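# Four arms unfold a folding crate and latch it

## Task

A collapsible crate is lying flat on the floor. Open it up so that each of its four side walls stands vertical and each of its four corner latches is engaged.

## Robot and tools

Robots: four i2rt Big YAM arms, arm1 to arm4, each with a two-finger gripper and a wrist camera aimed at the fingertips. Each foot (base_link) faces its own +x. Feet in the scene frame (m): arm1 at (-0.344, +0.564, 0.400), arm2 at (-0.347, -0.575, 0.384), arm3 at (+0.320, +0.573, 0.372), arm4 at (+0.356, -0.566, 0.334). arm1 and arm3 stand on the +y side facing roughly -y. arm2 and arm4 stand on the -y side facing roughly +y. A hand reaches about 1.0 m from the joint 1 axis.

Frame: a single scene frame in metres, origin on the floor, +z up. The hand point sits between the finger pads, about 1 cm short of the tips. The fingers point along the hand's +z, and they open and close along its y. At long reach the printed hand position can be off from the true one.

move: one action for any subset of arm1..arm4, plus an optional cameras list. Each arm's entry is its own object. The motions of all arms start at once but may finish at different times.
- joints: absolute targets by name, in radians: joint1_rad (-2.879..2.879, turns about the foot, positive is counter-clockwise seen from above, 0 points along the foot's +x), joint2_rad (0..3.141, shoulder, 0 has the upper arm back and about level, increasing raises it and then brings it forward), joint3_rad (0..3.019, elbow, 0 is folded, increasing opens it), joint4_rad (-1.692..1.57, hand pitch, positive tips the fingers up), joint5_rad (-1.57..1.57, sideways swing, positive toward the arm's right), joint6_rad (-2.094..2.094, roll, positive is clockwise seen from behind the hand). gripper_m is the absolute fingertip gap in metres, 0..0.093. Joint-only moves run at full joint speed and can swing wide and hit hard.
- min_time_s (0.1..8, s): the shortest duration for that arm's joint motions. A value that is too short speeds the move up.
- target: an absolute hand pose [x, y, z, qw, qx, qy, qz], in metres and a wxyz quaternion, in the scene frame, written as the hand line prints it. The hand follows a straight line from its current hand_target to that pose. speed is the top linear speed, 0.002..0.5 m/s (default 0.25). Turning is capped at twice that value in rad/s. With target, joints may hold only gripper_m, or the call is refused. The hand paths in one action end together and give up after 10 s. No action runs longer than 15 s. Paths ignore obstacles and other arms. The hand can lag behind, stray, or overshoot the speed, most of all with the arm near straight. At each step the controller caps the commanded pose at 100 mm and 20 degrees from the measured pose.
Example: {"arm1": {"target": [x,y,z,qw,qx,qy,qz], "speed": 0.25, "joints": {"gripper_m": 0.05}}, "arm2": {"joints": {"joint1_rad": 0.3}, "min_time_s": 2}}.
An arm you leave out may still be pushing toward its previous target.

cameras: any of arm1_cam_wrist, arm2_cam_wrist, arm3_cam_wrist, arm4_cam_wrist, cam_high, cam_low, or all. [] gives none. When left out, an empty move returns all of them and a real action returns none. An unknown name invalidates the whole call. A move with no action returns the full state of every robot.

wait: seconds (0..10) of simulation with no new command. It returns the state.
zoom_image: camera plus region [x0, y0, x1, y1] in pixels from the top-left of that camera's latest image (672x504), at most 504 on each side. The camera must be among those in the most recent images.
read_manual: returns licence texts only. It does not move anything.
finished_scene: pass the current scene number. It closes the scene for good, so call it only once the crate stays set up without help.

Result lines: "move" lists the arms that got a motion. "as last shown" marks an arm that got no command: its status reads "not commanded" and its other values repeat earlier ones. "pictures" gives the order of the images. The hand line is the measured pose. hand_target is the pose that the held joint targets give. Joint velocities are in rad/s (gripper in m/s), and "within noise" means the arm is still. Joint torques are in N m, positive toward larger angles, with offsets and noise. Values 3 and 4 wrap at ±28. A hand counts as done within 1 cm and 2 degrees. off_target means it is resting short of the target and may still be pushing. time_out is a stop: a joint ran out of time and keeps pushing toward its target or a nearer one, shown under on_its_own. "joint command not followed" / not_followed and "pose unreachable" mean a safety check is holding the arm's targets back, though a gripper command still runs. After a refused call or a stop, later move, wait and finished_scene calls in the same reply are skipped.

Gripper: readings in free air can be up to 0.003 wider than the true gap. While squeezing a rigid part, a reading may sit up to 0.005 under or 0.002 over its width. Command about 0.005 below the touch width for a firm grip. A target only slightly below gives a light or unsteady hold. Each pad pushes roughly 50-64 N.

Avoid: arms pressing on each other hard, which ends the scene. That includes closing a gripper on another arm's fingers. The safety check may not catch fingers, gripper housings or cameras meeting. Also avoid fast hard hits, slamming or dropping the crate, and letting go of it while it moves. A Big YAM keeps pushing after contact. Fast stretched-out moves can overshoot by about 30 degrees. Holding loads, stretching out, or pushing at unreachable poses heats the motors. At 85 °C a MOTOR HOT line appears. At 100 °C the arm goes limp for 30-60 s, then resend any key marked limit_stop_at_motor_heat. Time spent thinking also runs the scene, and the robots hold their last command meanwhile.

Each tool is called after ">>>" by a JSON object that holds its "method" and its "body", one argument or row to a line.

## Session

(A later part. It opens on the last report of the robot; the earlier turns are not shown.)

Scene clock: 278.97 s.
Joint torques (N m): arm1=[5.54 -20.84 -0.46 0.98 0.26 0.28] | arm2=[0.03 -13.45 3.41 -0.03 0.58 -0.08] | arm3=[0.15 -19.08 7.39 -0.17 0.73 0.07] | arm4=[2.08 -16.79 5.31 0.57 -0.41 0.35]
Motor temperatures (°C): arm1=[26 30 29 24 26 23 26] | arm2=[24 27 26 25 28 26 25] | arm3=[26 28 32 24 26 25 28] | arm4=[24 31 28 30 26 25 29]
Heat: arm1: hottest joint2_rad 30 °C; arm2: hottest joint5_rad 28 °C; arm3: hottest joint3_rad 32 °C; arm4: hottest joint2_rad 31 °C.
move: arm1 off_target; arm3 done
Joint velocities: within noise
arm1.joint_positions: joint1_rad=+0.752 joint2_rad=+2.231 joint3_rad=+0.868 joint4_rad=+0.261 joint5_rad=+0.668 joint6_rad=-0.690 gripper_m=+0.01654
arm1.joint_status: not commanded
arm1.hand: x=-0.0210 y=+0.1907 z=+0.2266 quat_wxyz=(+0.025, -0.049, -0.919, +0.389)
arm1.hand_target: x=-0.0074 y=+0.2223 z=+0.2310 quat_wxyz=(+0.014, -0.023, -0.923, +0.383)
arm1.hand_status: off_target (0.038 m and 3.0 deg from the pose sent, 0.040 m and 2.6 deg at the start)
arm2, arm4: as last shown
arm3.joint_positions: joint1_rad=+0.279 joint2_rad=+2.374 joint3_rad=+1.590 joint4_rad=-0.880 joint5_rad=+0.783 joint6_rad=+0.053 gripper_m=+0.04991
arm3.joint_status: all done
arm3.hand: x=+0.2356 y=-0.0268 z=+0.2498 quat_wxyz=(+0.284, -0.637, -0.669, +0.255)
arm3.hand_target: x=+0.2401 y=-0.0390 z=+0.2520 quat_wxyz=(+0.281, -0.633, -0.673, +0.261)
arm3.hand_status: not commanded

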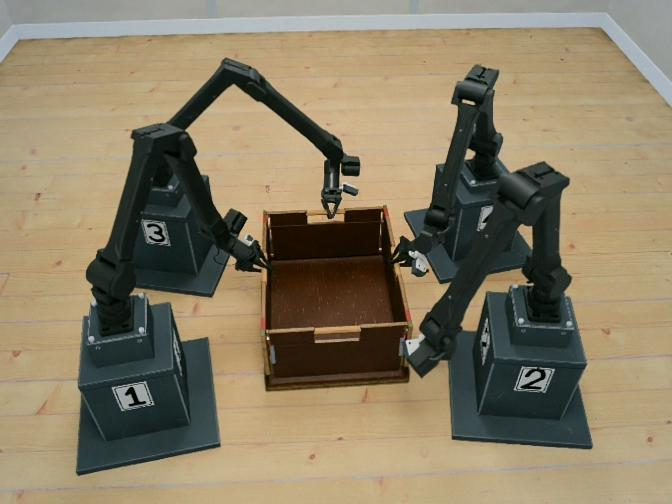

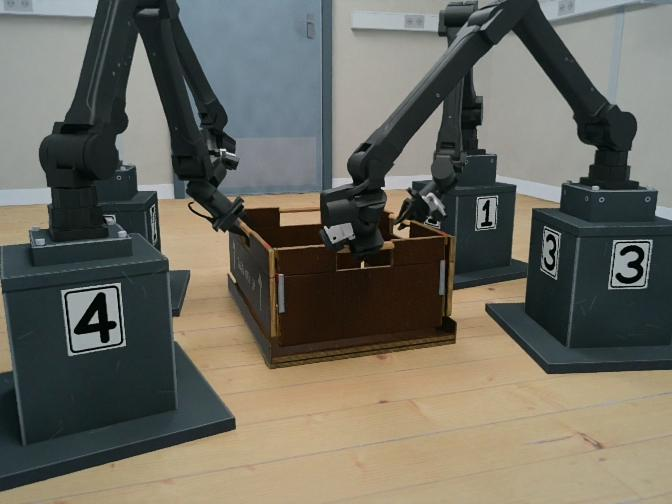

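>>> {"method": "move", "body": {
  "arm1": {"target": [-0.006, 0.193, 0.232, -0.0117, 0.0282, 0.9235, -0.3827], "speed": 0.15},
  "arm3": {"target": [0.320, -0.040, 0.345, -0.2787, 0.6333, 0.6729, -0.2623], "speed": 0.2}
}}

>>> {"method": "move", "body": {
  "arm1": {"joints": {"gripper_m": 0.05}},
  "arm4": {"joints": {"gripper_m": 0.05}},
  "cameras": ["cam_high", "cam_low"]
}}

>>> {"method": "zoom_image", "body": {
  "camera": "cam_low",
  "region": [220, 190, 480, 380]
}}

>>> {"method": "zoom_image", "body": {
  "camera": "cam_high",
  "region": [230, 190, 430, 400]
}}

Scene clock: 283.43 s.
Joint torques (N m): arm1=[0.73 -19.96 2.77 1.18 -0.48 -0.06] | arm2=[0.09 -13.33 3.41 -0.03 0.58 -0.09] | arm3=[-0.62 -19.72 8.24 -0.4 0.43 0.2] | arm4=[2.08 -16.85 5.33 0.58 -0.41 0.36]
Motor temperatures (°C): arm1=[26 30 29 24 26 23 26] | arm2=[24 27 26 25 28 26 25] | arm3=[26 28 32 24 26 24 28] | arm4=[24 31 28 30 26 25 29]
Heat: arm1: hottest joint2_rad 30 °C; arm2: hottest joint5_rad 28 °C; arm3: hottest joint3_rad 32 °C; arm4: hottest joint2_rad 31 °C.
move: arm1 off_target; arm3 done
Joint velocities: within noise
arm1.joint_positions: joint1_rad=+0.751 joint2_rad=+2.231 joint3_rad=+0.868 joint4_rad=+0.262 joint5_rad=+0.660 joint6_rad=-0.693 gripper_m=+0.01654
arm1.joint_status: not commanded
arm1.hand: x=-0.0205 y=+0.1907 z=+0.2261 quat_wxyz=(+0.023, -0.048, -0.921, +0.387)
arm1.hand_target: x=-0.0057 y=+0.1935 z=+0.2319 quat_wxyz=(+0.010, -0.032, -0.923, +0.383)
arm1.hand_status: off_target (0.016 m and 2.7 deg from the pose sent, 0.016 m and 3.0 deg at the start)
arm2: as last shown
arm3.joint_positions: joint1_rad=+0.414 joint2_rad=+2.269 joint3_rad=+1.673 joint4_rad=-1.178 joint5_rad=+0.775 joint6_rad=+0.205 gripper_m=+0.04991
arm3.joint_status: not commanded
arm3.hand: x=+0.3178 y=-0.0323 z=+0.3395 quat_wxyz=(+0.285, -0.627, -0.677, +0.261)
arm3.hand_target: x=+0.3184 y=-0.0424 z=+0.3449 quat_wxyz=(+0.277, -0.635, -0.671, +0.265)
arm3.hand_status: done (0.010 m and 1.1 deg from the pose sent, 0.128 m and 1.2 deg at the start)
arm4.joint_positions: joint1_rad=+0.798 joint2_rad=+2.061 joint3_rad=+0.926 joint4_rad=-0.002 joint5_rad=+0.689 joint6_rad=-0.682 gripper_m=+0.01562
arm4.joint_status: not commanded
arm4.hand: x=-0.0146 y=-0.1999 z=+0.2319 quat_wxyz=(-0.386, +0.922, -0.019, +0.028)
arm4.hand_target: x=-0.0209 y=-0.2017 z=+0.2354 quat_wxyz=(-0.382, +0.924, -0.025, +0.014)
arm4.hand_status: not commanded
pictures: none

Scene clock: 284.10 s.
Joint torques (N m): arm1=[0.09 -19.49 2.84 1.17 0.37 -0.02] | arm2=[0.09 -13.39 3.43 -0.06 0.58 -0.08] | arm3=[-1.26 -19.55 8.21 -0.49 0.46 0.22] | arm4=[1.9 -16.44 5.37 0.59 0.11 0.35]
Motor temperatures (°C): arm1=[26 30 29 24 26 23 26] | arm2=[24 27 26 25 28 26 25] | arm3=[26 28 32 24 26 24 28] | arm4=[24 31 28 30 26 25 29]
Heat: arm1: hottest joint2_rad 30 °C; arm2: hottest joint5_rad 28 °C; arm3: hottest joint3_rad 32 °C; arm4: hottest joint2_rad 31 °C.
move: arm1 done; arm4 done
Joint velocities: within noise
arm1.joint_positions: joint1_rad=+0.769 joint2_rad=+2.226 joint3_rad=+0.867 joint4_rad=+0.262 joint5_rad=+0.631 joint6_rad=-0.705 gripper_m=+0.04997
arm1.joint_status: all done
arm1.hand: x=-0.0097 y=+0.1989 z=+0.2251 quat_wxyz=(+0.012, -0.031, -0.925, +0.378)
arm1.hand_target: x=-0.0022 y=+0.1980 z=+0.2306 quat_wxyz=(+0.008, -0.022, -0.925, +0.380)
arm1.hand_status: not commanded
arm2, arm3: as last shown
arm4.joint_positions: joint1_rad=+0.800 joint2_rad=+2.056 joint3_rad=+0.926 joint4_rad=-0.002 joint5_rad=+0.664 joint6_rad=-0.682 gripper_m=+0.04996
arm4.joint_status: all done
arm4.hand: x=-0.0188 y=-0.2021 z=+0.2318 quat_wxyz=(-0.379, +0.925, -0.016, +0.018)
arm4.hand_target: x=-0.0224 y=-0.2029 z=+0.2345 quat_wxyz=(-0.379, +0.925, -0.023, +0.011)
arm4.hand_status: not commanded

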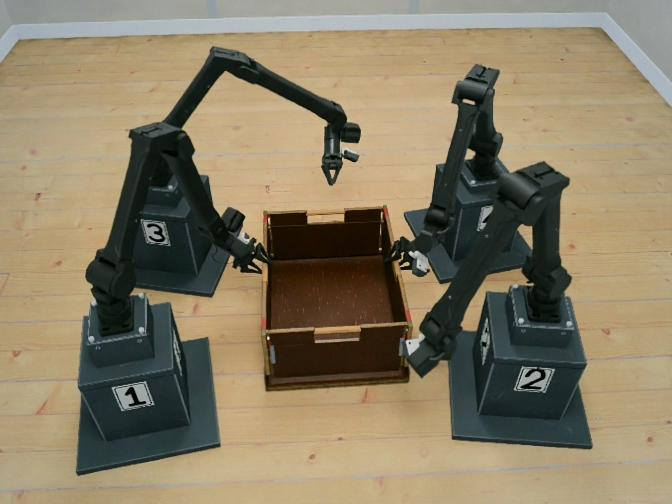

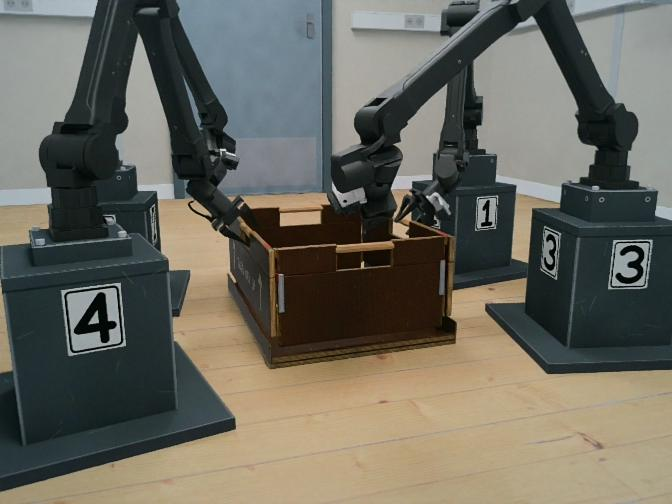

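Scaled by 1.938 from the camera's image (finer frame: 960x720).

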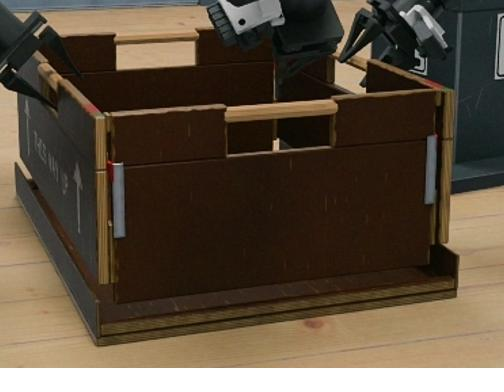

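Scaled by 2.400 from the camera's image (finer frame: 960x720).

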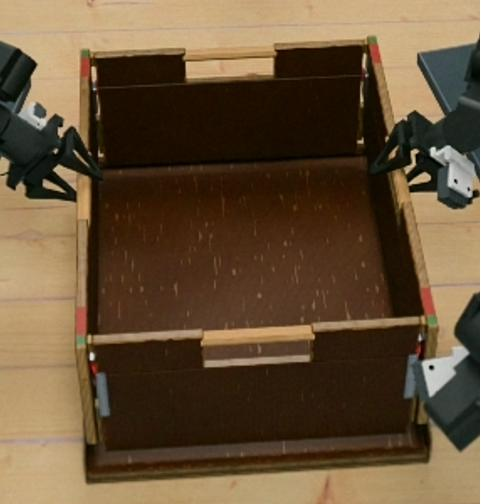

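>>> {"method": "move", "body": {
  "arm1": {"target": [-0.004, 0.29, 0.33, -0.0117, 0.0282, 0.9235, -0.3827], "speed": 0.2},
  "arm4": {"target": [-0.022, -0.29, 0.33, -0.3827, 0.9235, -0.0282, 0.0117], "speed": 0.2},
  "cameras": ["cam_high", "cam_low"]
}}

>>> {"method": "zoom_image", "body": {
  "camera": "cam_low",
  "region": [220, 190, 480, 380]
}}

>>> {"method": "zoom_image", "body": {
  "camera": "cam_high",
  "region": [230, 190, 430, 400]
}}

Scene clock: 287.93 s.
Joint torques (N m): arm1=[0.38 -15.56 3.52 0.81 0.65 0.31] | arm2=[0.15 -13.39 3.43 -0.05 0.58 -0.08] | arm3=[-1.26 -19.02 8.1 -0.66 0.4 0.21] | arm4=[2.08 -12.86 6.38 0.1 0.37 0.39]
Motor temperatures (°C): arm1=[26 30 29 24 26 23 26] | arm2=[24 27 26 25 28 26 25] | arm3=[26 28 32 24 26 24 28] | arm4=[24 31 28 30 26 25 28]
Heat: arm1: hottest joint2_rad 30 °C; arm2: hottest joint5_rad 28 °C; arm3: hottest joint3_rad 32 °C; arm4: hottest joint2_rad 31 °C.
move: arm1 done; arm4 done
Joint velocities: within noise
arm1.joint_positions: joint1_rad=+0.968 joint2_rad=+1.870 joint3_rad=+0.724 joint4_rad=-0.081 joint5_rad=+0.719 joint6_rad=-0.493 gripper_m=+0.04998
arm1.joint_status: not commanded
arm1.hand: x=-0.0029 y=+0.2865 z=+0.3308 quat_wxyz=(+0.011, -0.024, -0.923, +0.384)
arm1.hand_target: x=-0.0042 y=+0.2888 z=+0.3302 quat_wxyz=(+0.013, -0.028, -0.923, +0.384)
arm1.hand_status: done (0.004 m and 0.5 deg from the pose sent, 0.139 m and 0.7 deg at the start)
arm2, arm3: as last shown
arm4.joint_positions: joint1_rad=+0.975 joint2_rad=+1.749 joint3_rad=+0.852 joint4_rad=-0.350 joint5_rad=+0.738 joint6_rad=-0.458 gripper_m=+0.04996
arm4.joint_status: not commanded
arm4.hand: x=-0.0242 y=-0.2836 z=+0.3350 quat_wxyz=(-0.386, +0.922, -0.026, +0.009)
arm4.hand_target: x=-0.0192 y=-0.2861 z=+0.3302 quat_wxyz=(-0.384, +0.923, -0.031, +0.015)
arm4.hand_status: done (0.008 m and 0.6 deg from the pose sent, 0.132 m and 1.6 deg at the start)

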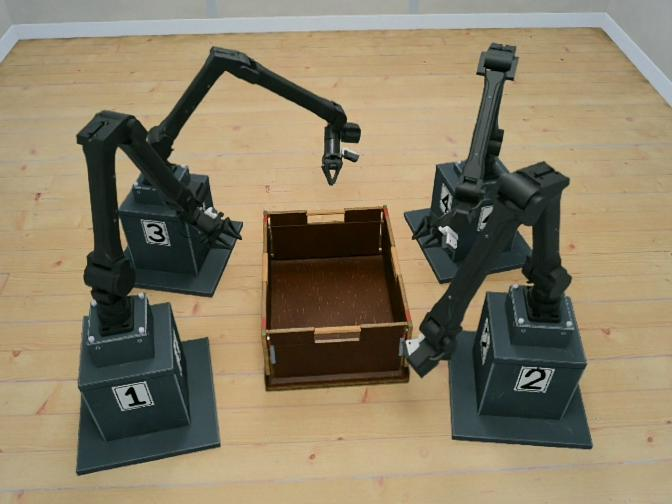

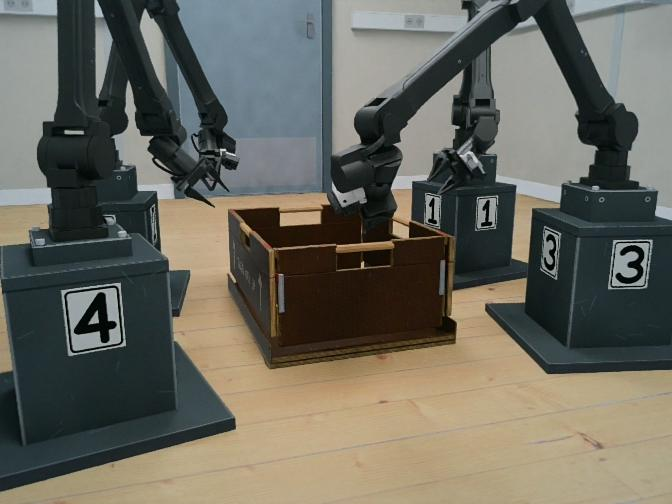

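Scaled by 1.938 from the camera's image (finer frame: 960x720).

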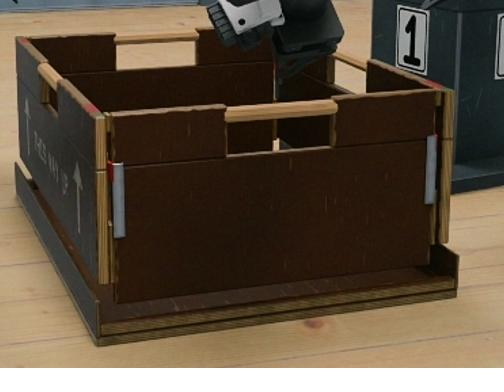

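Scaled by 2.400 from the camera's image (finer frame: 960x720).

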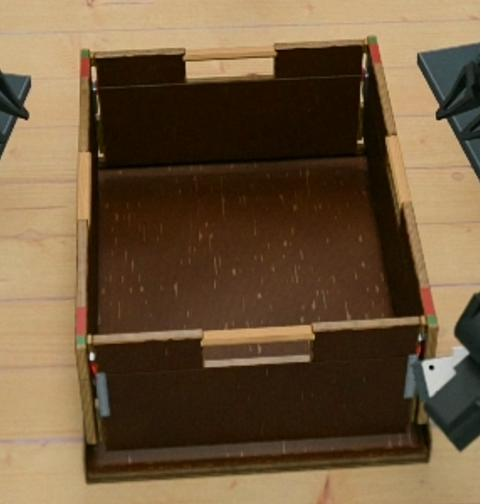

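>>> {"method": "finished_scene", "body": {
  "scene": 1
}}

The scene is finished: the task was done.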